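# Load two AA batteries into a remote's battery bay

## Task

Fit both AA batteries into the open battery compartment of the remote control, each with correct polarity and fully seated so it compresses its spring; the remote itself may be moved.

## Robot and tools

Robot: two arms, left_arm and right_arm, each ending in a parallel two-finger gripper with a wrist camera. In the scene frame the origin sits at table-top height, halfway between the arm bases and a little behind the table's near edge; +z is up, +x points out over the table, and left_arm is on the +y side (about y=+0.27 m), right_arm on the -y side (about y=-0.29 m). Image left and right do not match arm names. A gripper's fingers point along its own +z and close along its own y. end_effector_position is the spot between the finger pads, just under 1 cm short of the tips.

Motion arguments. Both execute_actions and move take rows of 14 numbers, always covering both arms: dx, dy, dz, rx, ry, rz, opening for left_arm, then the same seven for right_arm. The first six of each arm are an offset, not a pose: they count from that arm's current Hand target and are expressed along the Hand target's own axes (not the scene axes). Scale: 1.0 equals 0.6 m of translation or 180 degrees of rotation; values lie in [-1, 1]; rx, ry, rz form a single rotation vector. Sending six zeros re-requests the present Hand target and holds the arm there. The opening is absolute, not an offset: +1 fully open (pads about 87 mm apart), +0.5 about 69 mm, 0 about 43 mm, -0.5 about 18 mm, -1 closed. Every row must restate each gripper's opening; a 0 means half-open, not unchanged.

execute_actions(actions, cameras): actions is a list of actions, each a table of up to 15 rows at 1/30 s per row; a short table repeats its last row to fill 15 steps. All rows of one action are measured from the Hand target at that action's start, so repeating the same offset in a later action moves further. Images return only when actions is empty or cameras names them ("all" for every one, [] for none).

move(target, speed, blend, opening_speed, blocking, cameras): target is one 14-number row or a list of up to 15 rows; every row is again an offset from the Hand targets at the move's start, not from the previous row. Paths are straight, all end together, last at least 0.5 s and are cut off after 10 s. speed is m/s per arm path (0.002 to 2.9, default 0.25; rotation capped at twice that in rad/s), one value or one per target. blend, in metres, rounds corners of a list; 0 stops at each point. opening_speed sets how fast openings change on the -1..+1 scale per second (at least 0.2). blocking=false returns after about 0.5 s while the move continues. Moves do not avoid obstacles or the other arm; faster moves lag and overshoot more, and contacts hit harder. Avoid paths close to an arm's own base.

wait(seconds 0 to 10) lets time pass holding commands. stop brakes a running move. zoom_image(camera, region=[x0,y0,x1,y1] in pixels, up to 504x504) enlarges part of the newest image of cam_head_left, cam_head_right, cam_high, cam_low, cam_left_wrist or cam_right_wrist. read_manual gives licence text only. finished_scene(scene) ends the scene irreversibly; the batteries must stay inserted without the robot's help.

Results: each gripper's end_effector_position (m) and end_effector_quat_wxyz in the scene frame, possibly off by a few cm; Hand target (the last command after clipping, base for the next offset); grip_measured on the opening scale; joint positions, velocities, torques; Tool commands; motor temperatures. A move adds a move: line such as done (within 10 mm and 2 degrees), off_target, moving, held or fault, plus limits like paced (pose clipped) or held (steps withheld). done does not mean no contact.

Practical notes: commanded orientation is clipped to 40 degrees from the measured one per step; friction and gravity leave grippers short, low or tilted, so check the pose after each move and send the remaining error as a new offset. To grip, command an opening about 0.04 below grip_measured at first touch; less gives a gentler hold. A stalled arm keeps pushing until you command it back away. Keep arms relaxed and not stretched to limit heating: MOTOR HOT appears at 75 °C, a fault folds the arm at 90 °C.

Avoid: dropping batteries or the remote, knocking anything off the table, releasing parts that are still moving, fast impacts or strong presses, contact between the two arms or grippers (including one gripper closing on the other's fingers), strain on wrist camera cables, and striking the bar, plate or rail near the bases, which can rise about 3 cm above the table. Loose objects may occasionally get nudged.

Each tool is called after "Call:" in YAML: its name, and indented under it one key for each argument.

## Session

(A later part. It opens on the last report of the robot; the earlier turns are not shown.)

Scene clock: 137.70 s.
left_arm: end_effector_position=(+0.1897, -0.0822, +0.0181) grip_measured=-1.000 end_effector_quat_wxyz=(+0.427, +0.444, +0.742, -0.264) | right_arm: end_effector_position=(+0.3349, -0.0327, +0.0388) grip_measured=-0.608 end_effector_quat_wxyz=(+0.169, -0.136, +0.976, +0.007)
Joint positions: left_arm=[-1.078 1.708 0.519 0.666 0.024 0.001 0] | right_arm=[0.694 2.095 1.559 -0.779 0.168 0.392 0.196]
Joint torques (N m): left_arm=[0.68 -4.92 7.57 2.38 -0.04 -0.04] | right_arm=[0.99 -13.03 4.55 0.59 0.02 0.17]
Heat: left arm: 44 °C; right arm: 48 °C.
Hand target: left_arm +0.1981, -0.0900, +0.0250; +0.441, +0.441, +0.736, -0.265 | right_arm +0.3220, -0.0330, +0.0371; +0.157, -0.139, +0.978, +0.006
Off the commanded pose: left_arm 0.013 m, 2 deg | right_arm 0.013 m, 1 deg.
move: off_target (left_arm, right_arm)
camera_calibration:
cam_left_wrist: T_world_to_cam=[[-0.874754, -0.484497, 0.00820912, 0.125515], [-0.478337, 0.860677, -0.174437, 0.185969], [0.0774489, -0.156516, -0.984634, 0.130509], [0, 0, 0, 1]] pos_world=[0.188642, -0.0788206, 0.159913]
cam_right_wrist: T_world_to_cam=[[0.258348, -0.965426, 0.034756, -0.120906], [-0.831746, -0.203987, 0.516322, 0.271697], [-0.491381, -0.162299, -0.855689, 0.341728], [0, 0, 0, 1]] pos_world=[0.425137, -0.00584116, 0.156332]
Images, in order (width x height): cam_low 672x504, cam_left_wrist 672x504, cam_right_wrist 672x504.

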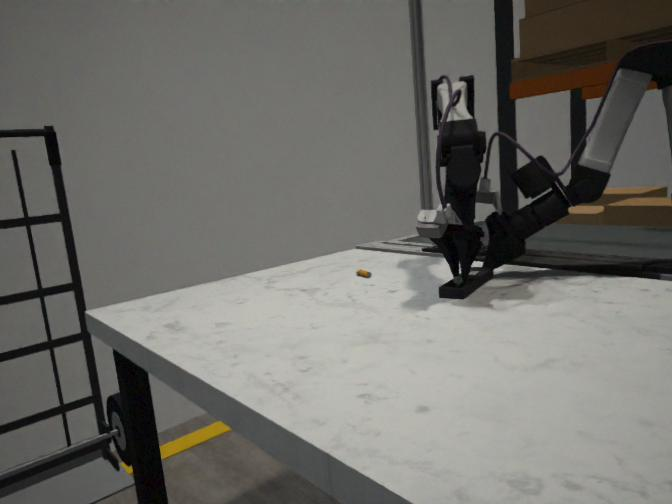

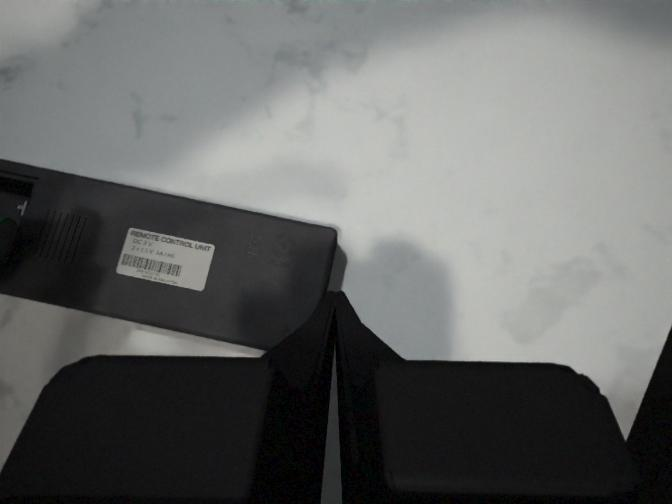

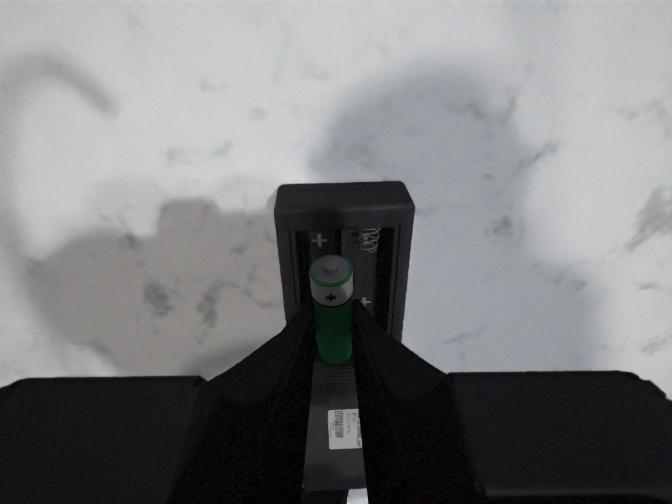

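Call:
move:
  target:
    - [0,0,0,0,0,0,-1,0,0.004,0,0,0,-0.018,-0.8]
    - [0,0,0,0,0,0,-1,0.003,0.004,0.0095,0,0.083,-0.018,-0.8]
  speed: 0.04
  cameras: ["cam_right_wrist","cam_low","cam_left_wrist"]

Call:
zoom_image:
  camera: "cam_low"
  region: [420, 250, 500, 310]

Call:
zoom_image:
  camera: "cam_right_wrist"
  region: [275, 220, 435, 420]

Call:
zoom_image:
  camera: "cam_left_wrist"
  region: [0, 120, 160, 320]

Scene clock: 144.73 s.
left_arm: end_effector_position=(+0.1874, -0.0834, +0.0182) grip_measured=-1.000 end_effector_quat_wxyz=(+0.424, +0.448, +0.740, -0.270) | right_arm: end_effector_position=(+0.3313, -0.0308, +0.0334) grip_measured=-0.608 end_effector_quat_wxyz=(+0.060, -0.163, +0.985, -0.023)
Joint positions: left_arm=[-1.078 1.708 0.519 0.666 0.039 0.001 0] | right_arm=[0.679 2.315 1.898 -1.114 0.102 0.348 0.196]
Joint torques (N m): left_arm=[0.68 -4.94 7.54 2.38 -0.17 -0.05] | right_arm=[-0.28 -11.23 8.75 -0.07 -0.32 0.01]
Heat: left arm: 44 °C; right arm: 49 °C.
Hand target: left_arm +0.1980, -0.0900, +0.0250; +0.441, +0.441, +0.736, -0.265 | right_arm +0.3214, -0.0308, +0.0311; +0.029, -0.166, +0.986, -0.017
Off the commanded pose: left_arm 0.014 m, 2 deg | right_arm 0.010 m, 4 deg.
move: off_target (left_arm, right_arm)
camera_calibration:
cam_left_wrist: T_world_to_cam=[[-0.880897, -0.47305, 0.0156179, 0.124912], [-0.468252, 0.866204, -0.174443, 0.184432], [0.0689916, -0.160979, -0.984543, 0.131828], [0, 0, 0, 1]] pos_world=[0.187301, -0.0794448, 0.160013]
cam_right_wrist: T_world_to_cam=[[0.308869, -0.948651, 0.0682765, -0.135285], [-0.696833, -0.176853, 0.695088, 0.222047], [-0.647321, -0.262268, -0.715676, 0.379544], [0, 0, 0, 1]] pos_world=[0.442202, 0.0104738, 0.126525]
Images, in order (width x height): cam_low 672x504, cam_left_wrist 672x504, cam_right_wrist 672x504.

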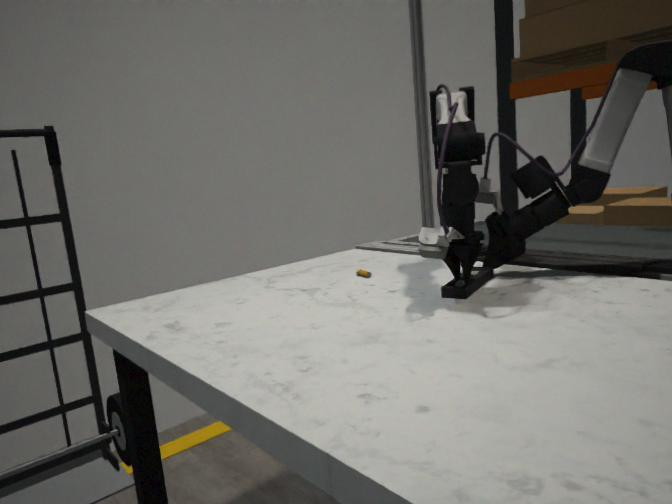

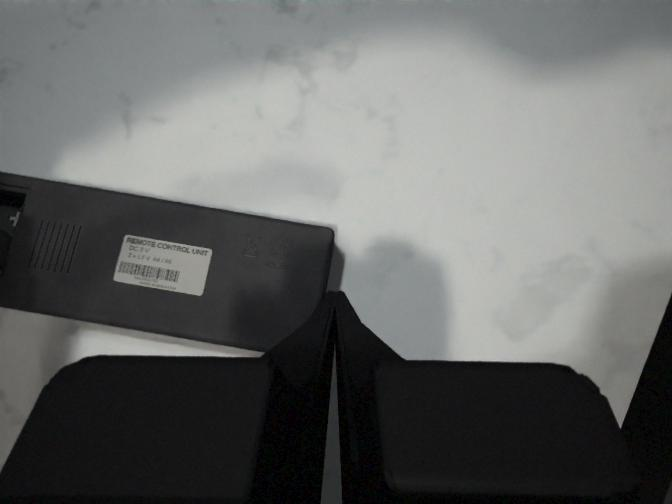

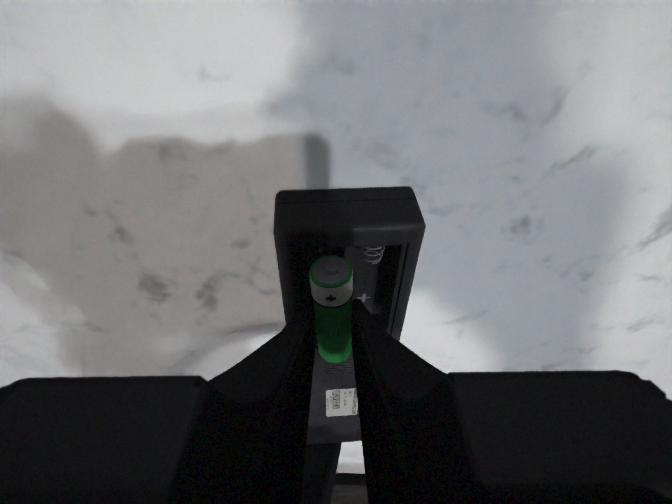

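Scaled by 6.300 from the camera's 672x504 image, which has a finer 960x720 frame.

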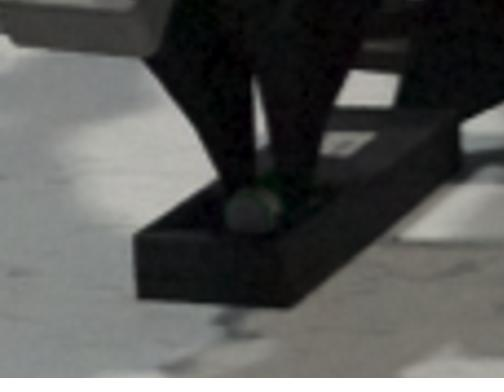

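Scaled by 2.520 from the camera's 672x504 image, which has a finer 960x720 frame.

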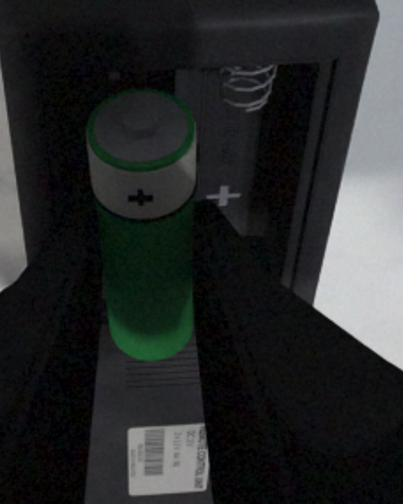

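Scaled by 2.520 from the camera's 672x504 image, which has a finer 960x720 frame.

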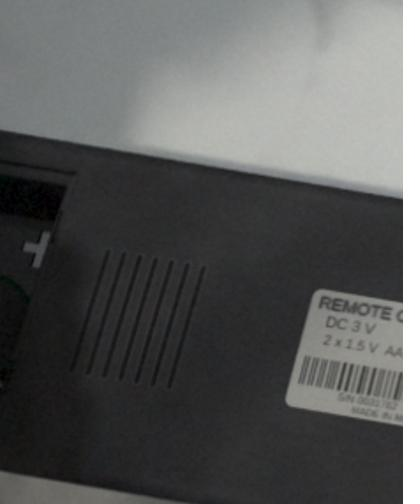

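Call:
move:
  target:
    - [0,0,0,0,0,0,-1,0.0,0.004,-0.012,0,-0.04,-0.02,-0.8]
    - [0,0,0,0,0,0,-1,0.0,0.005,0.01,0,0.02,-0.02,-0.8]
  speed: 0.04
  cameras: ["cam_right_wrist","cam_low","cam_left_wrist"]

Call:
zoom_image:
  camera: "cam_low"
  region: [420, 250, 500, 310]

Call:
zoom_image:
  camera: "cam_right_wrist"
  region: [275, 220, 435, 420]

Call:
zoom_image:
  camera: "cam_left_wrist"
  region: [0, 150, 100, 320]

Scene clock: 152.00 s.
left_arm: end_effector_position=(+0.1871, -0.0836, +0.0182) grip_measured=-1.000 end_effector_quat_wxyz=(+0.424, +0.448, +0.739, -0.271) | right_arm: end_effector_position=(+0.3306, -0.0299, +0.0304) grip_measured=-0.608 end_effector_quat_wxyz=(+0.029, -0.195, +0.980, -0.033)
Joint positions: left_arm=[-1.078 1.708 0.519 0.666 0.041 0.001 0] | right_arm=[0.682 2.394 2.013 -1.213 0.089 0.288 0.196]
Joint torques (N m): left_arm=[0.69 -4.96 7.54 2.38 -0.21 -0.05] | right_arm=[-0.27 -11.21 8.38 -0.06 -0.38 0.03]
Heat: left arm: 45 °C; right arm: 50 °C.
Hand target: left_arm +0.1981, -0.0900, +0.0250; +0.441, +0.441, +0.736, -0.265 | right_arm +0.3209, -0.0280, +0.0250; -0.003, -0.196, +0.980, -0.023
Off the commanded pose: left_arm 0.014 m, 2 deg | right_arm 0.011 m, 4 deg.
move: off_target (left_arm, right_arm)
camera_calibration:
cam_left_wrist: T_world_to_cam=[[-0.88167, -0.471579, 0.016499, 0.124803], [-0.466943, 0.866896, -0.174516, 0.184247], [0.0679951, -0.16157, -0.984516, 0.131961], [0, 0, 0, 1]] pos_world=[0.187095, -0.079548, 0.160013]
cam_right_wrist: T_world_to_cam=[[0.372652, -0.924431, 0.080976, -0.154708], [-0.643141, -0.19438, 0.740666, 0.204015], [-0.668955, -0.32809, -0.666976, 0.380946], [0, 0, 0, 1]] pos_world=[0.443698, 0.0216241, 0.115502]
Images, in order (width x height): cam_low 672x504, cam_left_wrist 672x504, cam_right_wrist 672x504.

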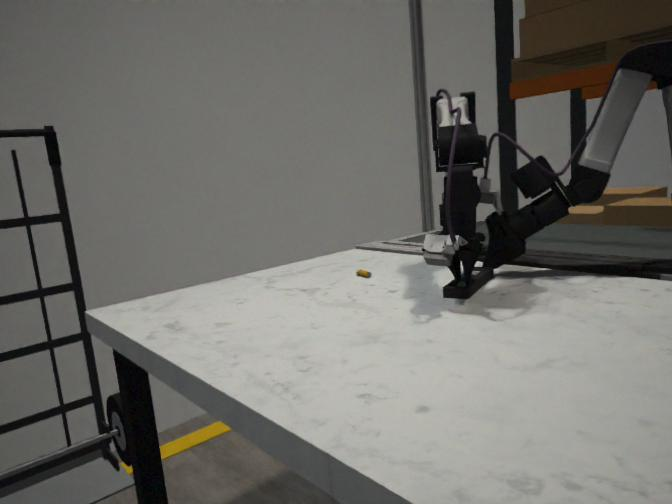

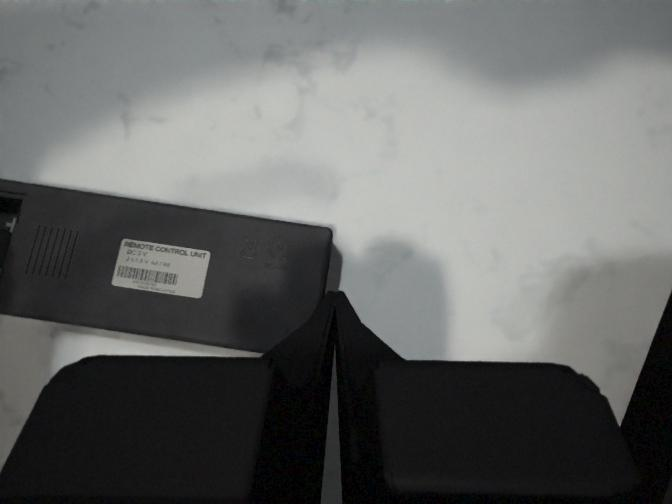

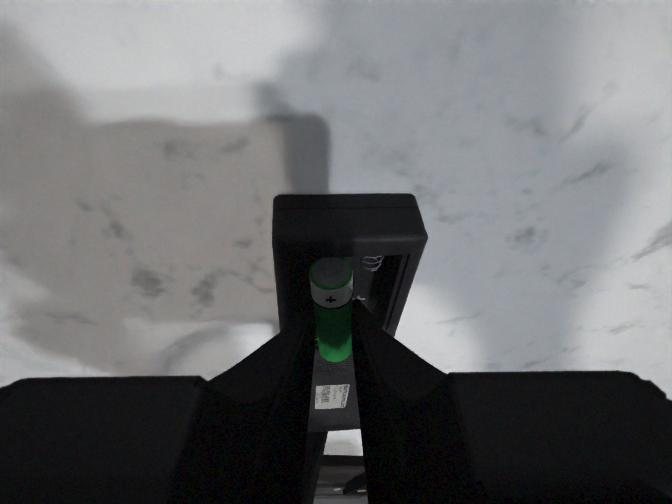

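Scaled by 6.300 from the camera's 672x504 image, which has a finer 960x720 frame.

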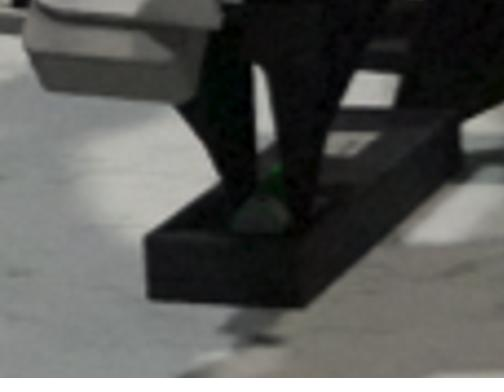

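Scaled by 2.520 from the camera's 672x504 image, which has a finer 960x720 frame.

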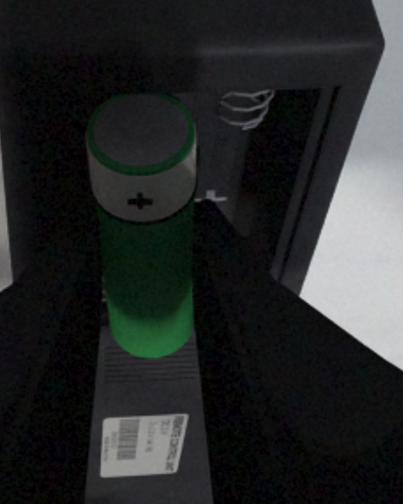

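Scaled by 2.965 from the camera's 672x504 image, which has a finer 960x720 frame.

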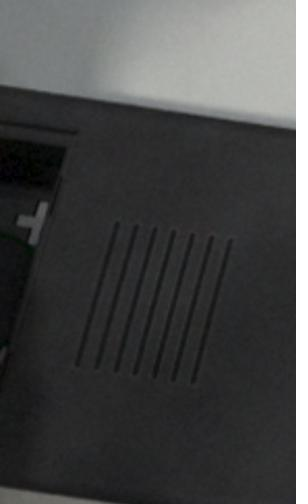

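Call:
move:
  target: [0,0,0,0,0,0,-1,0.0,0.002,0.014,0,0.0,0,-0.8]
  speed: 0.03
  cameras: ["cam_right_wrist","cam_low","cam_left_wrist"]

Call:
zoom_image:
  camera: "cam_low"
  region: [420, 250, 500, 310]

Call:
zoom_image:
  camera: "cam_right_wrist"
  region: [275, 220, 435, 420]

Call:
zoom_image:
  camera: "cam_left_wrist"
  region: [0, 150, 100, 320]

Scene clock: 154.37 s.
left_arm: end_effector_position=(+0.1871, -0.0836, +0.0182) grip_measured=-1.000 end_effector_quat_wxyz=(+0.424, +0.448, +0.739, -0.271) | right_arm: end_effector_position=(+0.3312, -0.0293, +0.0302) grip_measured=-0.608 end_effector_quat_wxyz=(+0.030, -0.195, +0.980, -0.032)
Joint positions: left_arm=[-1.078 1.708 0.519 0.666 0.041 0.001 0] | right_arm=[0.682 2.394 2.013 -1.21 0.089 0.288 0.196]
Joint torques (N m): left_arm=[0.68 -4.94 7.54 2.37 -0.22 -0.05] | right_arm=[-0.1 -10.54 6.3 0.17 -0.41 0.05]
Heat: left arm: 45 °C; right arm: 50 °C.
Hand target: left_arm +0.1981, -0.0900, +0.0250; +0.441, +0.441, +0.736, -0.265 | right_arm +0.3205, -0.0273, +0.0165; -0.002, -0.196, +0.980, -0.023
Off the commanded pose: left_arm 0.014 m, 2 deg | right_arm 0.018 m, 4 deg.
move: off_target (left_arm, right_arm)
camera_calibration:
cam_left_wrist: T_world_to_cam=[[-0.88167, -0.471579, 0.016499, 0.124803], [-0.466943, 0.866896, -0.174516, 0.184247], [0.0679951, -0.16157, -0.984516, 0.131961], [0, 0, 0, 1]] pos_world=[0.187095, -0.079548, 0.160013]
cam_right_wrist: T_world_to_cam=[[0.372475, -0.92458, 0.0800837, -0.154343], [-0.644844, -0.195788, 0.738813, 0.205406], [-0.667412, -0.326831, -0.669136, 0.380945], [0, 0, 0, 1]] pos_world=[0.444191, 0.0220178, 0.115508]
Images, in order (width x height): cam_low 672x504, cam_left_wrist 672x504, cam_right_wrist 672x504.

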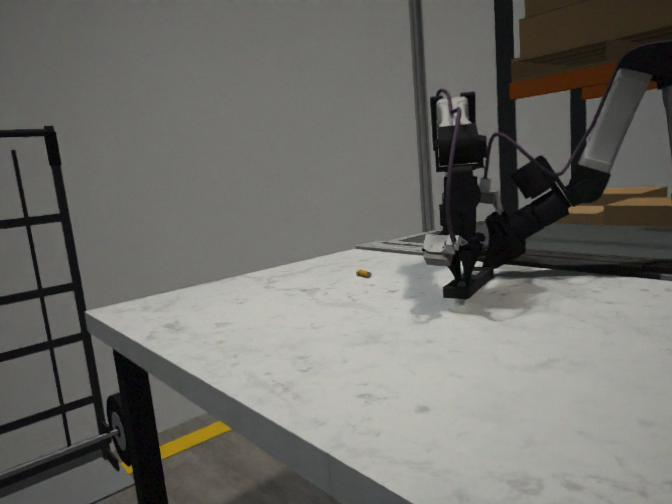

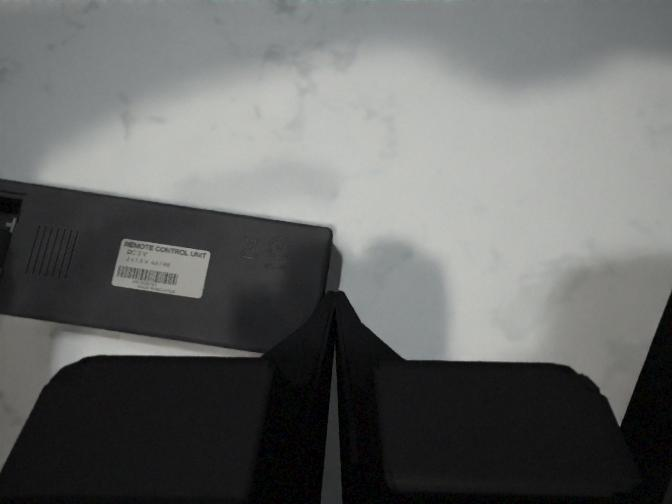

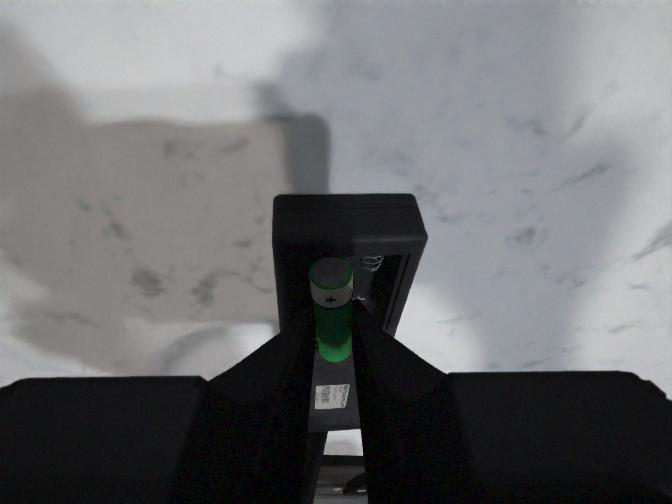

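Scaled by 6.300 from the camera's 672x504 image, which has a finer 960x720 frame.

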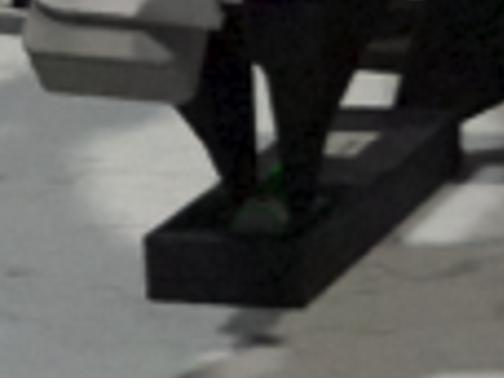

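Scaled by 2.520 from the camera's 672x504 image, which has a finer 960x720 frame.

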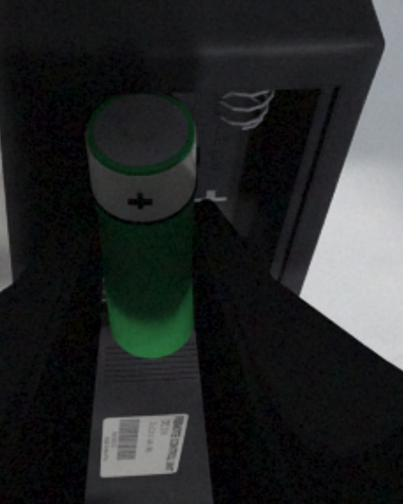

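Scaled by 2.965 from the camera's 672x504 image, which has a finer 960x720 frame.

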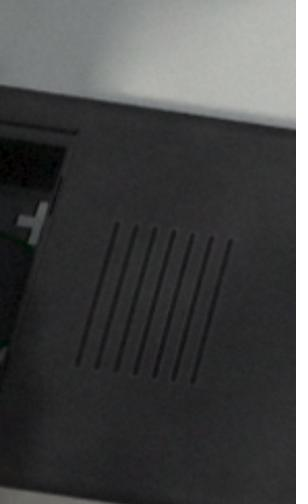

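Call:
move:
  target:
    - [0,0,0,0,0,0,-1,-0.008,-0.006,-0.018,0,0,0,-0.8]
    - [0,0,0,0,0,0,-1,-0.010,-0.006,-0.023,0,0,0,-0.35]
  speed: 0.03
  opening_speed: 0.3
  cameras: ["cam_right_wrist","cam_low"]

Call:
zoom_image:
  camera: "cam_low"
  region: [420, 250, 500, 310]

Call:
zoom_image:
  camera: "cam_right_wrist"
  region: [275, 220, 435, 420]

Scene clock: 158.73 s.
left_arm: end_effector_position=(+0.1882, -0.0830, +0.0182) grip_measured=-1.000 end_effector_quat_wxyz=(+0.425, +0.446, +0.740, -0.268) | right_arm: end_effector_position=(+0.3238, -0.0327, +0.0290) grip_measured=-0.350 end_effector_quat_wxyz=(-0.003, -0.197, +0.980, -0.036)
Joint positions: left_arm=[-1.078 1.708 0.519 0.666 0.034 0.001 0] | right_arm=[0.677 2.434 2.069 -1.287 0.064 0.282 0.325]
Joint torques (N m): left_arm=[0.68 -4.93 7.56 2.38 -0.14 -0.04] | right_arm=[-0.32 -12.79 9.26 0.11 -0.18 0]
Heat: left arm: 45 °C; right arm: 50 °C.
Hand target: left_arm +0.1981, -0.0900, +0.0250; +0.441, +0.441, +0.736, -0.265 | right_arm +0.3273, -0.0277, +0.0304; -0.003, -0.196, +0.980, -0.023
Off the commanded pose: left_arm 0.014 m, 2 deg | right_arm 0.006 m, 2 deg.
move: off_target (left_arm)
camera_calibration:
cam_right_wrist: T_world_to_cam=[[0.378157, -0.922752, 0.0743378, -0.156167], [-0.595716, -0.181093, 0.782514, 0.184103], [-0.708604, -0.340197, -0.61818, 0.385504], [0, 0, 0, 1]] pos_world=[0.441899, 0.0203841, 0.105857]
Images, in order (width x height): cam_low 672x504, cam_right_wrist 672x504.

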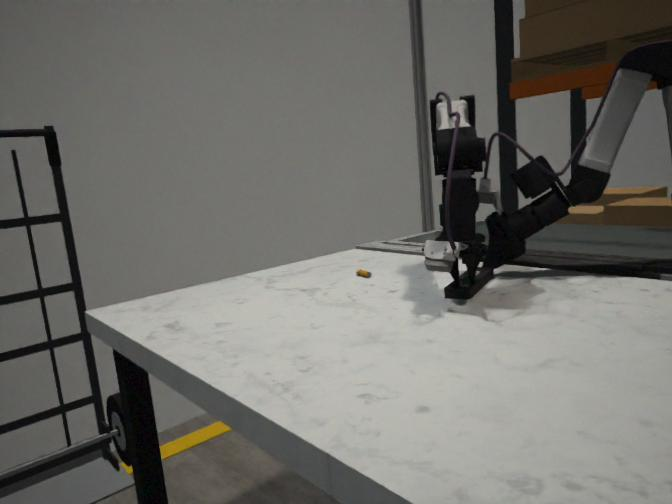

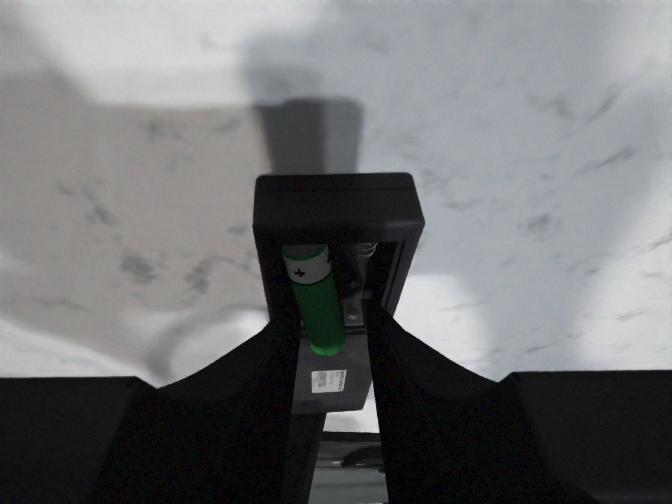

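Scaled by 6.300 from the camera's 672x504 image, which has a finer 960x720 frame.

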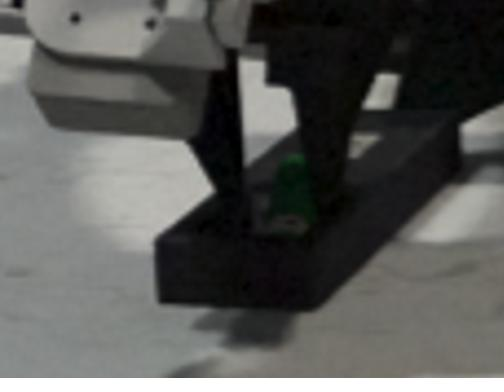

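Scaled by 2.520 from the camera's 672x504 image, which has a finer 960x720 frame.

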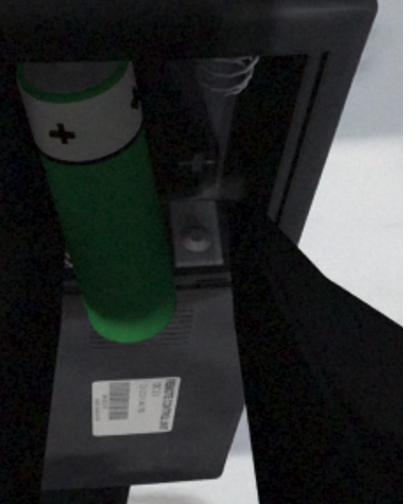

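Call:
move:
  target:
    - [0,0,0,0,0,0,-1,0,0,-0.03,0,0,0.008,-0.35]
    - [0,0,0,0,0,0,-1,0,0.017,-0.03,0,0,0.008,-0.35]
  speed: 0.05
  cameras: ["cam_right_wrist","cam_low"]

Call:
zoom_image:
  camera: "cam_low"
  region: [420, 250, 500, 310]

Call:
zoom_image:
  camera: "cam_right_wrist"
  region: [235, 200, 435, 400]

Call:
zoom_image:
  camera: "cam_right_wrist"
  region: [275, 220, 395, 360]

Scene clock: 165.57 s.
left_arm: end_effector_position=(+0.1882, -0.0830, +0.0182) grip_measured=-1.000 end_effector_quat_wxyz=(+0.425, +0.446, +0.740, -0.268) | right_arm: end_effector_position=(+0.3220, -0.0269, +0.0454) grip_measured=-0.350 end_effector_quat_wxyz=(-0.006, -0.185, +0.982, -0.035)
Joint positions: left_arm=[-1.078 1.708 0.519 0.666 0.034 0.001 0] | right_arm=[0.685 2.448 2.157 -1.368 0.058 0.315 0.325]
Joint torques (N m): left_arm=[0.68 -4.94 7.57 2.38 -0.14 -0.04] | right_arm=[0.32 -12.96 9.88 0.11 -0.14 0.17]
Heat: left arm: 45 °C; right arm: 49 °C.
Hand target: left_arm +0.1981, -0.0900, +0.0250; +0.441, +0.441, +0.736, -0.265 | right_arm +0.3234, -0.0175, +0.0479; -0.002, -0.184, +0.983, -0.023
Off the commanded pose: left_arm 0.014 m, 2 deg | right_arm 0.010 m, 1 deg.
move: off_target (left_arm)
camera_calibration:
cam_right_wrist: T_world_to_cam=[[0.35582, -0.931804, 0.071646, -0.144378], [-0.595674, -0.167055, 0.785662, 0.171472], [-0.720115, -0.322232, -0.614493, 0.400361], [0, 0, 0, 1]] pos_world=[0.44182, 0.0231227, 0.121644]
Images, in order (width x height): cam_low 672x504, cam_right_wrist 672x504.

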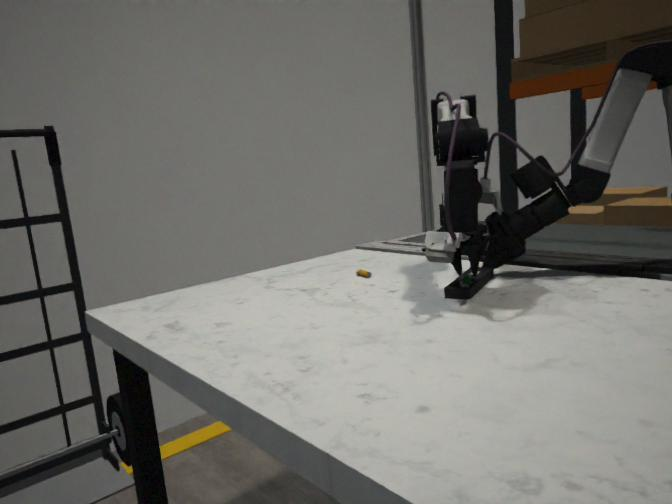

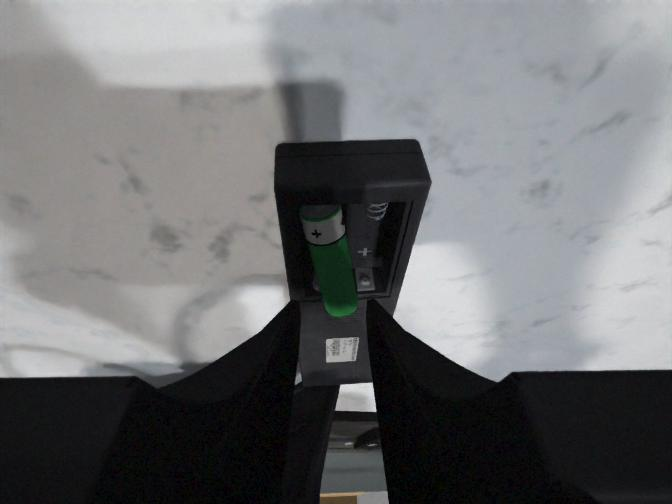

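Scaled by 6.300 from the camera's 672x504 image, which has a finer 960x720 frame.

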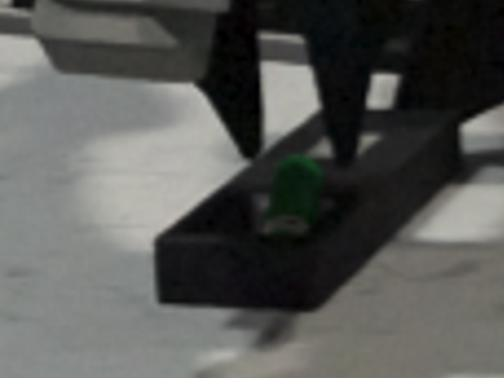

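Scaled by 2.520 from the camera's 672x504 image, which has a finer 960x720 frame.

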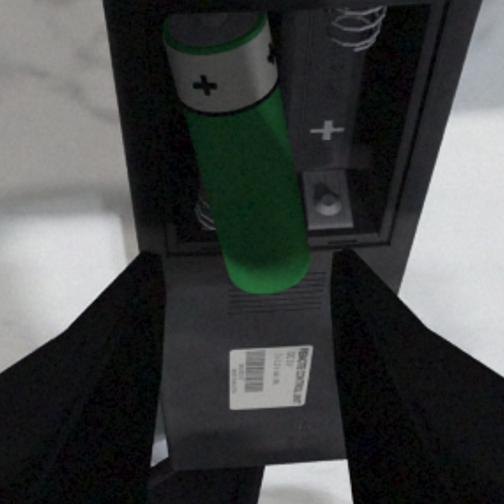

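Scaled by 3.600 from the camera's 672x504 image, which has a finer 960x720 frame.

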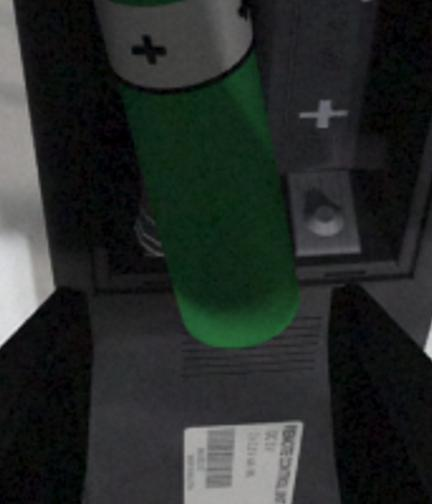

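Call:
move:
  target:
    - [0,0,0,0,0,0,-1,-0.008,0,0.023,0,0,0,-0.35]
    - [0,0,0,0,0,0,-1,-0.008,0,0.023,0,0,0,-0.75]
    - [0,0,0,0,0,0,-1,-0.008,0,-0.06,0,0,0,-0.75]
  speed: 0.05
  opening_speed: 0.6
  cameras: ["cam_right_wrist","cam_low"]

Call:
zoom_image:
  camera: "cam_low"
  region: [400, 220, 500, 310]

Call:
zoom_image:
  camera: "cam_right_wrist"
  region: [235, 120, 435, 400]

Scene clock: 170.77 s.
left_arm: end_effector_position=(+0.1883, -0.0829, +0.0182) grip_measured=-1.000 end_effector_quat_wxyz=(+0.426, +0.446, +0.740, -0.268) | right_arm: end_effector_position=(+0.3275, -0.0218, +0.0814) grip_measured=-0.620 end_effector_quat_wxyz=(-0.004, -0.185, +0.982, -0.032)
Joint positions: left_arm=[-1.078 1.708 0.519 0.666 0.033 0.001 0] | right_arm=[0.685 2.509 2.411 -1.555 0.055 0.316 0.19]
Joint torques (N m): left_arm=[0.68 -4.93 7.56 2.38 -0.14 -0.05] | right_arm=[0.4 -13.41 9.63 0.11 -0.14 0.11]
Heat: left arm: 45 °C; right arm: 50 °C.
Hand target: left_arm +0.1981, -0.0899, +0.0250; +0.441, +0.441, +0.736, -0.265 | right_arm +0.3277, -0.0141, +0.0838; -0.002, -0.184, +0.983, -0.023
Off the commanded pose: left_arm 0.014 m, 2 deg | right_arm 0.008 m, 1 deg.
joint sent to its limit (right arm) — joint 4 (wrist pitch), lower limit. The joint targets still meet the commanded pose.
move: off_target (left_arm); target 2's new opening was sent with right_arm's hand 0.011 m and 2 deg from that target
camera_calibration:
cam_right_wrist: T_world_to_cam=[[0.354759, -0.93256, 0.0669137, -0.143501], [-0.597812, -0.171224, 0.783137, 0.148143], [-0.718865, -0.317826, -0.618239, 0.428094], [0, 0, 0, 1]] pos_world=[0.447212, 0.0276014, 0.158251]
Images, in order (width x height): cam_low 672x504, cam_right_wrist 672x504.

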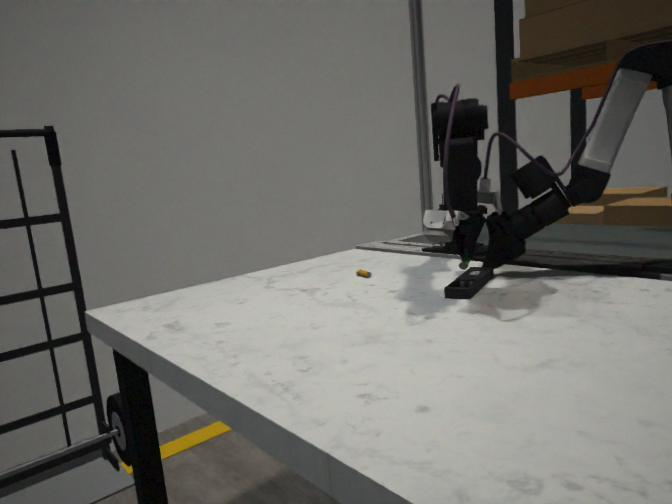

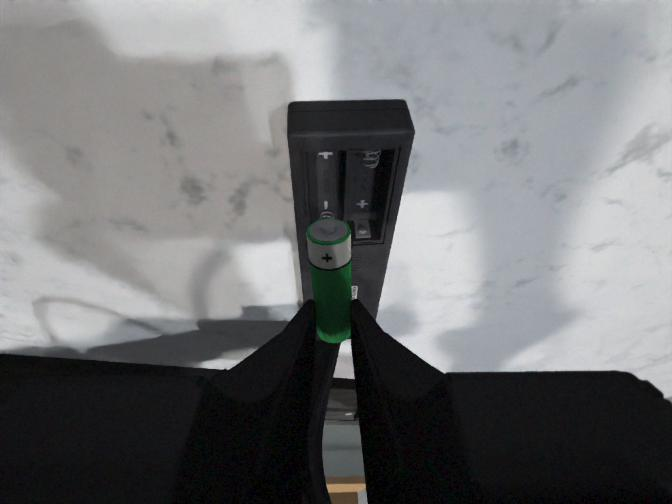

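Scaled by 5.040 from the camera's 672x504 image, which has a finer 960x720 frame.

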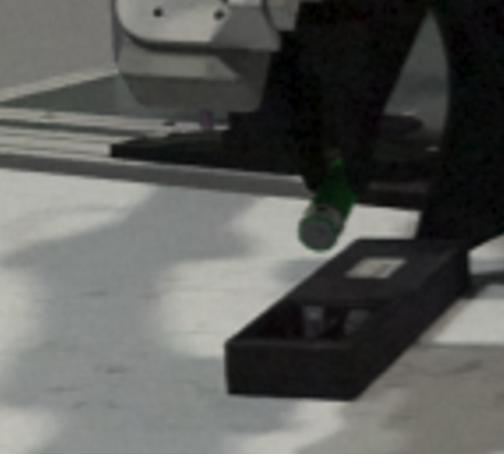

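Scaled by 1.800 from the camera's 672x504 image, which has a finer 960x720 frame.

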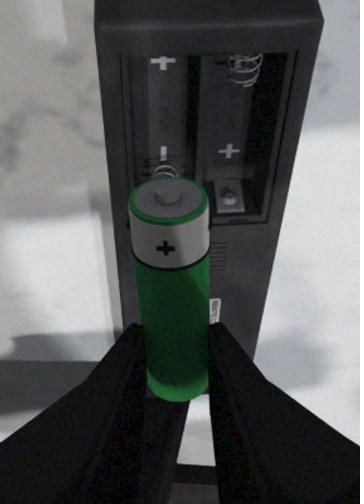

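Call:
move:
  target:
    - [0,0,0,0,0,0,-1,-0.09,0.106,0,0,0,0,-0.75]
    - [0,0,0,0,0,0,-1,-0.09,0.106,0.085,0,0,0,-0.75]
    - [0,0,0,0,0,0,-1,-0.09,0.106,0.118,0,0,0,-0.75]
  speed: [0.15,0.1,0.03]
  cameras: ["cam_right_wrist","cam_low"]

Call:
zoom_image:
  camera: "cam_low"
  region: [420, 220, 540, 310]

Scene clock: 173.27 s.
left_arm: end_effector_position=(+0.1883, -0.0829, +0.0182) grip_measured=-1.000 end_effector_quat_wxyz=(+0.426, +0.446, +0.740, -0.268) | right_arm: end_effector_position=(+0.3464, +0.0357, +0.0784) grip_measured=-0.620 end_effector_quat_wxyz=(+0.061, -0.190, +0.980, +0.006)
Joint positions: left_arm=[-1.078 1.708 0.519 0.666 0.033 0.001 0] | right_arm=[0.75 2.672 2.728 -1.559 0.054 0.363 0.19]
Joint torques (N m): left_arm=[0.68 -4.94 7.56 2.38 -0.13 -0.04] | right_arm=[-0.55 -15.87 5.63 0.4 0.03 0.04]
Heat: left arm: 46 °C; right arm: 51 °C.
Hand target: left_arm +0.1981, -0.0899, +0.0250; +0.441, +0.441, +0.736, -0.265 | right_arm +0.3468, +0.0328, +0.0787; +0.059, -0.189, +0.980, +0.005 (not the last commanded pose)
Off the commanded pose: left_arm 0.014 m, 2 deg | right_arm 0.074 m, 8 deg.
joint sent to its limit (right arm) — joint 4 (wrist pitch), lower limit.
move: held (right_arm; a check stopped the path), off_target (left_arm); path passed 0 of 3 targets; limits=held
pose unreachable (right arm): on one or more control steps of this call, first in action 0 (counted from 0), this arm could not follow its commanded pose, so it was not sent that pose on those steps. It may still have moved: this result reports where it is.
cause: moving toward the commanded pose would bring a part of the arm too close to another arm (this arm's upper arm (the part past joint 2) and the left arm's wrist camera, at the place that arm is still heading or pushing toward).
camera_calibration:
cam_right_wrist: T_world_to_cam=[[0.365414, -0.930722, 0.0151663, -0.0959748], [-0.678886, -0.255322, 0.688421, 0.210136], [-0.636856, -0.261855, -0.725152, 0.436058], [0, 0, 0, 1]] pos_world=[0.455436, 0.0785105, 0.173002]
Images, in order (width x height): cam_low 672x504, cam_right_wrist 672x504.

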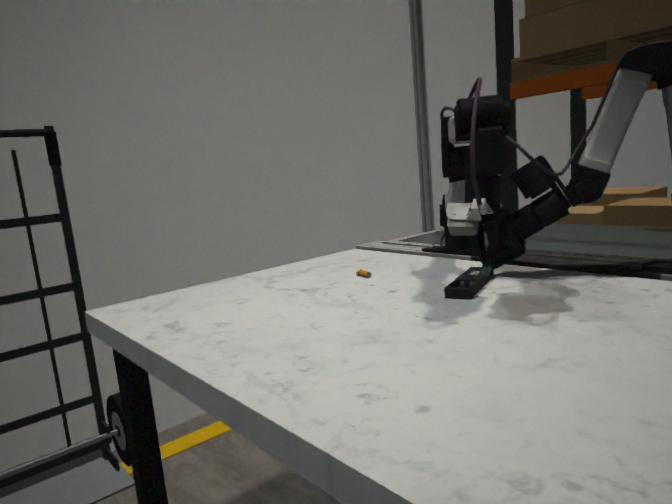

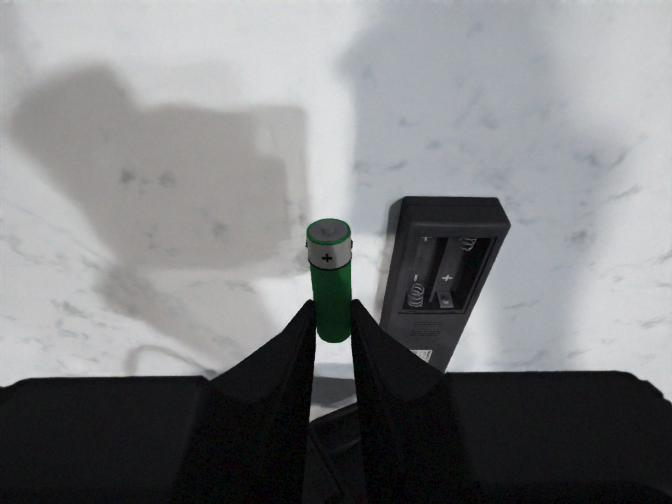

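Scaled by 4.200 from the camera's 672x504 image, which has a finer 960x720 frame.

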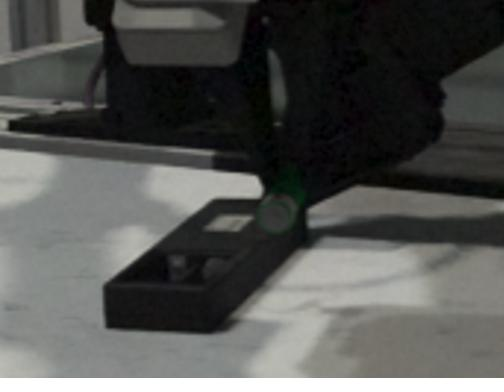

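Call:
move:
  target:
    - [0,0,0,0,0,0,-1,0.081,-0.26,-0.01,0,0.037,0,-0.75]
    - [0,0,0,0,0,0,-1,0.081,-0.26,0.08,0,0.037,0,-0.75]
    - [0,0,0,0,0,0,-1,0.081,-0.26,0.112,0,0.037,0,-0.75]
  speed: [0.15,0.08,0.03]
  cameras: ["cam_right_wrist","cam_low"]

Call:
zoom_image:
  camera: "cam_low"
  region: [360, 220, 480, 310]

Scene clock: 177.90 s.
left_arm: end_effector_position=(+0.1883, -0.0829, +0.0182) grip_measured=-1.000 end_effector_quat_wxyz=(+0.426, +0.446, +0.740, -0.268) | right_arm: end_effector_position=(+0.3652, -0.1317, +0.0231) grip_measured=-0.620 end_effector_quat_wxyz=(+0.003, -0.186, +0.982, -0.015)
Joint positions: left_arm=[-1.078 1.708 0.519 0.666 0.033 0.001 0] | right_arm=[0.427 2.322 1.86 -1.151 0.044 0.055 0.19]
Joint torques (N m): left_arm=[0.68 -4.93 7.56 2.38 -0.13 -0.05] | right_arm=[-0.17 -10.61 4.77 0.64 -0.17 -0.03]
Motor temperatures (°C): left_arm=[27 38 36 46 27 30 30] | right_arm=[29 52 36 31 29 26 29]
Heat: left arm: 46 °C; right arm: 52 °C.
Hand target: left_arm +0.1981, -0.0899, +0.0250; +0.441, +0.441, +0.736, -0.265 | right_arm +0.3674, -0.1279, +0.0081; +0.002, -0.189, +0.982, -0.006
Off the commanded pose: left_arm 0.014 m, 2 deg | right_arm 0.016 m, 1 deg.
move: off_target (left_arm, right_arm)
camera_calibration:
cam_right_wrist: T_world_to_cam=[[0.356637, -0.933558, 0.0357834, -0.255529], [-0.603847, -0.201116, 0.771311, 0.196048], [-0.712867, -0.296685, -0.635452, 0.385305], [0, 0, 0, 1]] pos_world=[0.484185, -0.0848082, 0.102772]
Images, in order (width x height): cam_low 672x504, cam_right_wrist 672x504.

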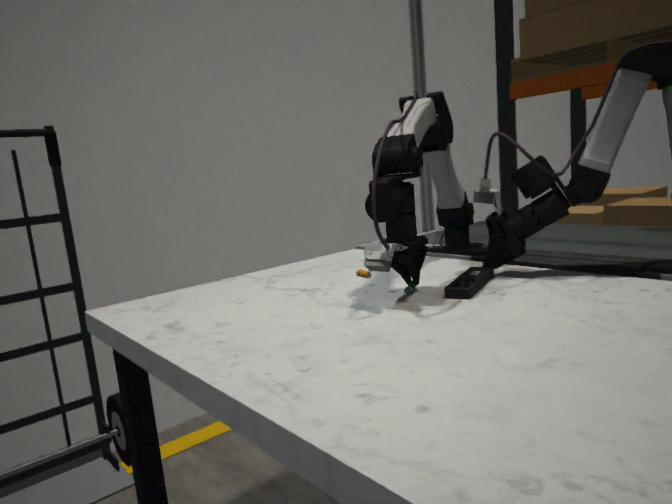

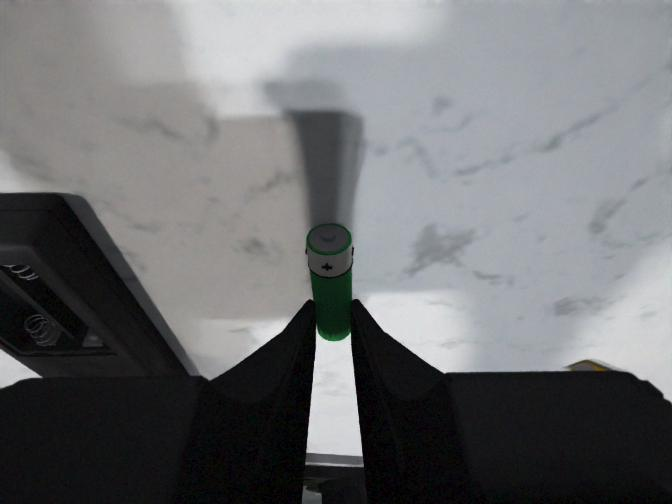

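Scaled by 4.200 from the camera's 672x504 image, which has a finer 960x720 frame.

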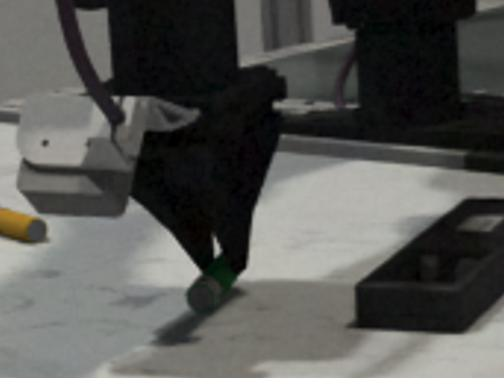

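Call:
move:
  target: [0,0,0,0,0,0,-1,0,0,0.018,0,0,0,-0.68]
  speed: 0.03
  cameras: ["cam_right_wrist","cam_low"]

Call:
zoom_image:
  camera: "cam_low"
  region: [360, 220, 480, 310]

Scene clock: 179.30 s.
left_arm: end_effector_position=(+0.1883, -0.0829, +0.0182) grip_measured=-1.000 end_effector_quat_wxyz=(+0.426, +0.446, +0.740, -0.268) | right_arm: end_effector_position=(+0.3641, -0.1319, +0.0182) grip_measured=-0.620 end_effector_quat_wxyz=(+0.002, -0.186, +0.982, -0.014)
Joint positions: left_arm=[-1.078 1.708 0.519 0.666 0.033 0.001 0] | right_arm=[0.427 2.323 1.841 -1.133 0.043 0.054 0.19]
Joint torques (N m): left_arm=[0.66 -4.93 7.56 2.38 -0.13 -0.05] | right_arm=[-0.13 -9.83 3.97 0.83 -0.17 -0.03]
Heat: left arm: 46 °C; right arm: 52 °C.
Hand target: left_arm +0.1981, -0.0899, +0.0250; +0.441, +0.441, +0.736, -0.265 | right_arm +0.3674, -0.1280, -0.0027; +0.002, -0.189, +0.982, -0.006
Off the commanded pose: left_arm 0.014 m, 2 deg | right_arm 0.021 m, 1 deg.
move: off_target (left_arm, right_arm)
camera_calibration:
cam_right_wrist: T_world_to_cam=[[0.357146, -0.933419, 0.0343028, -0.25527], [-0.602477, -0.202145, 0.772113, 0.198515], [-0.713771, -0.296424, -0.634558, 0.381665], [0, 0, 0, 1]] pos_world=[0.483191, -0.0850101, 0.0976684]
Images, in order (width x height): cam_low 672x504, cam_right_wrist 672x504.

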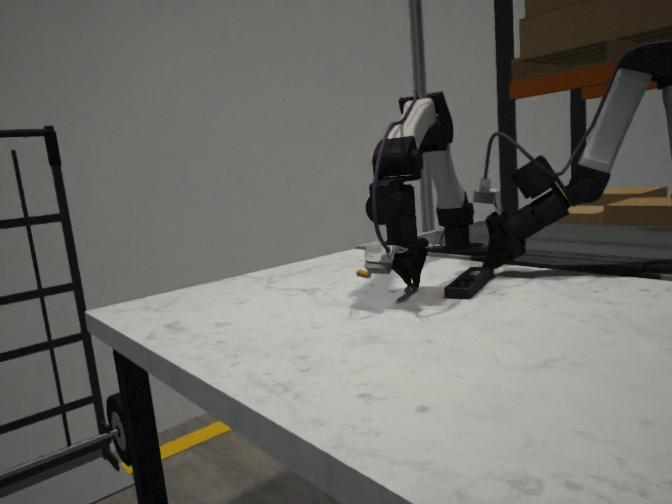

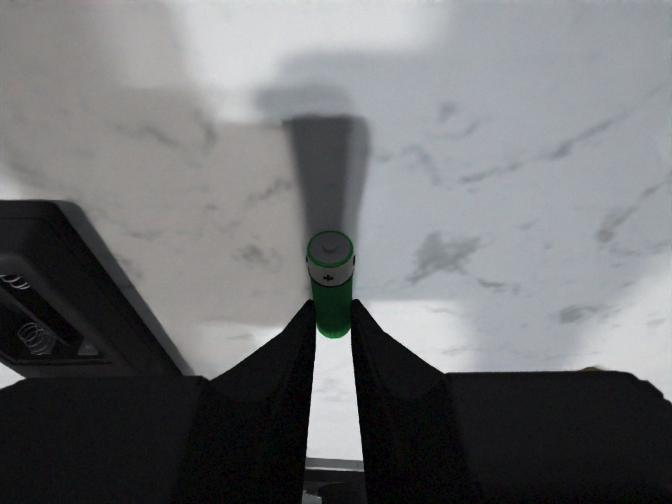

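Scaled by 4.200 from the camera's 672x504 image, which has a finer 960x720 frame.

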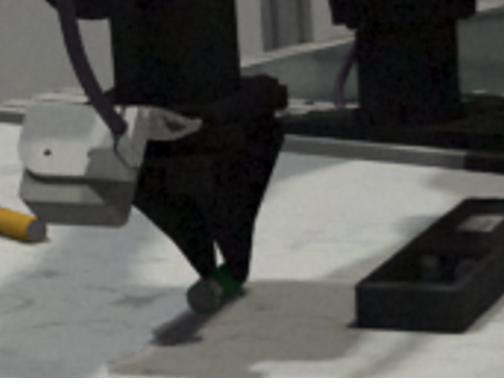

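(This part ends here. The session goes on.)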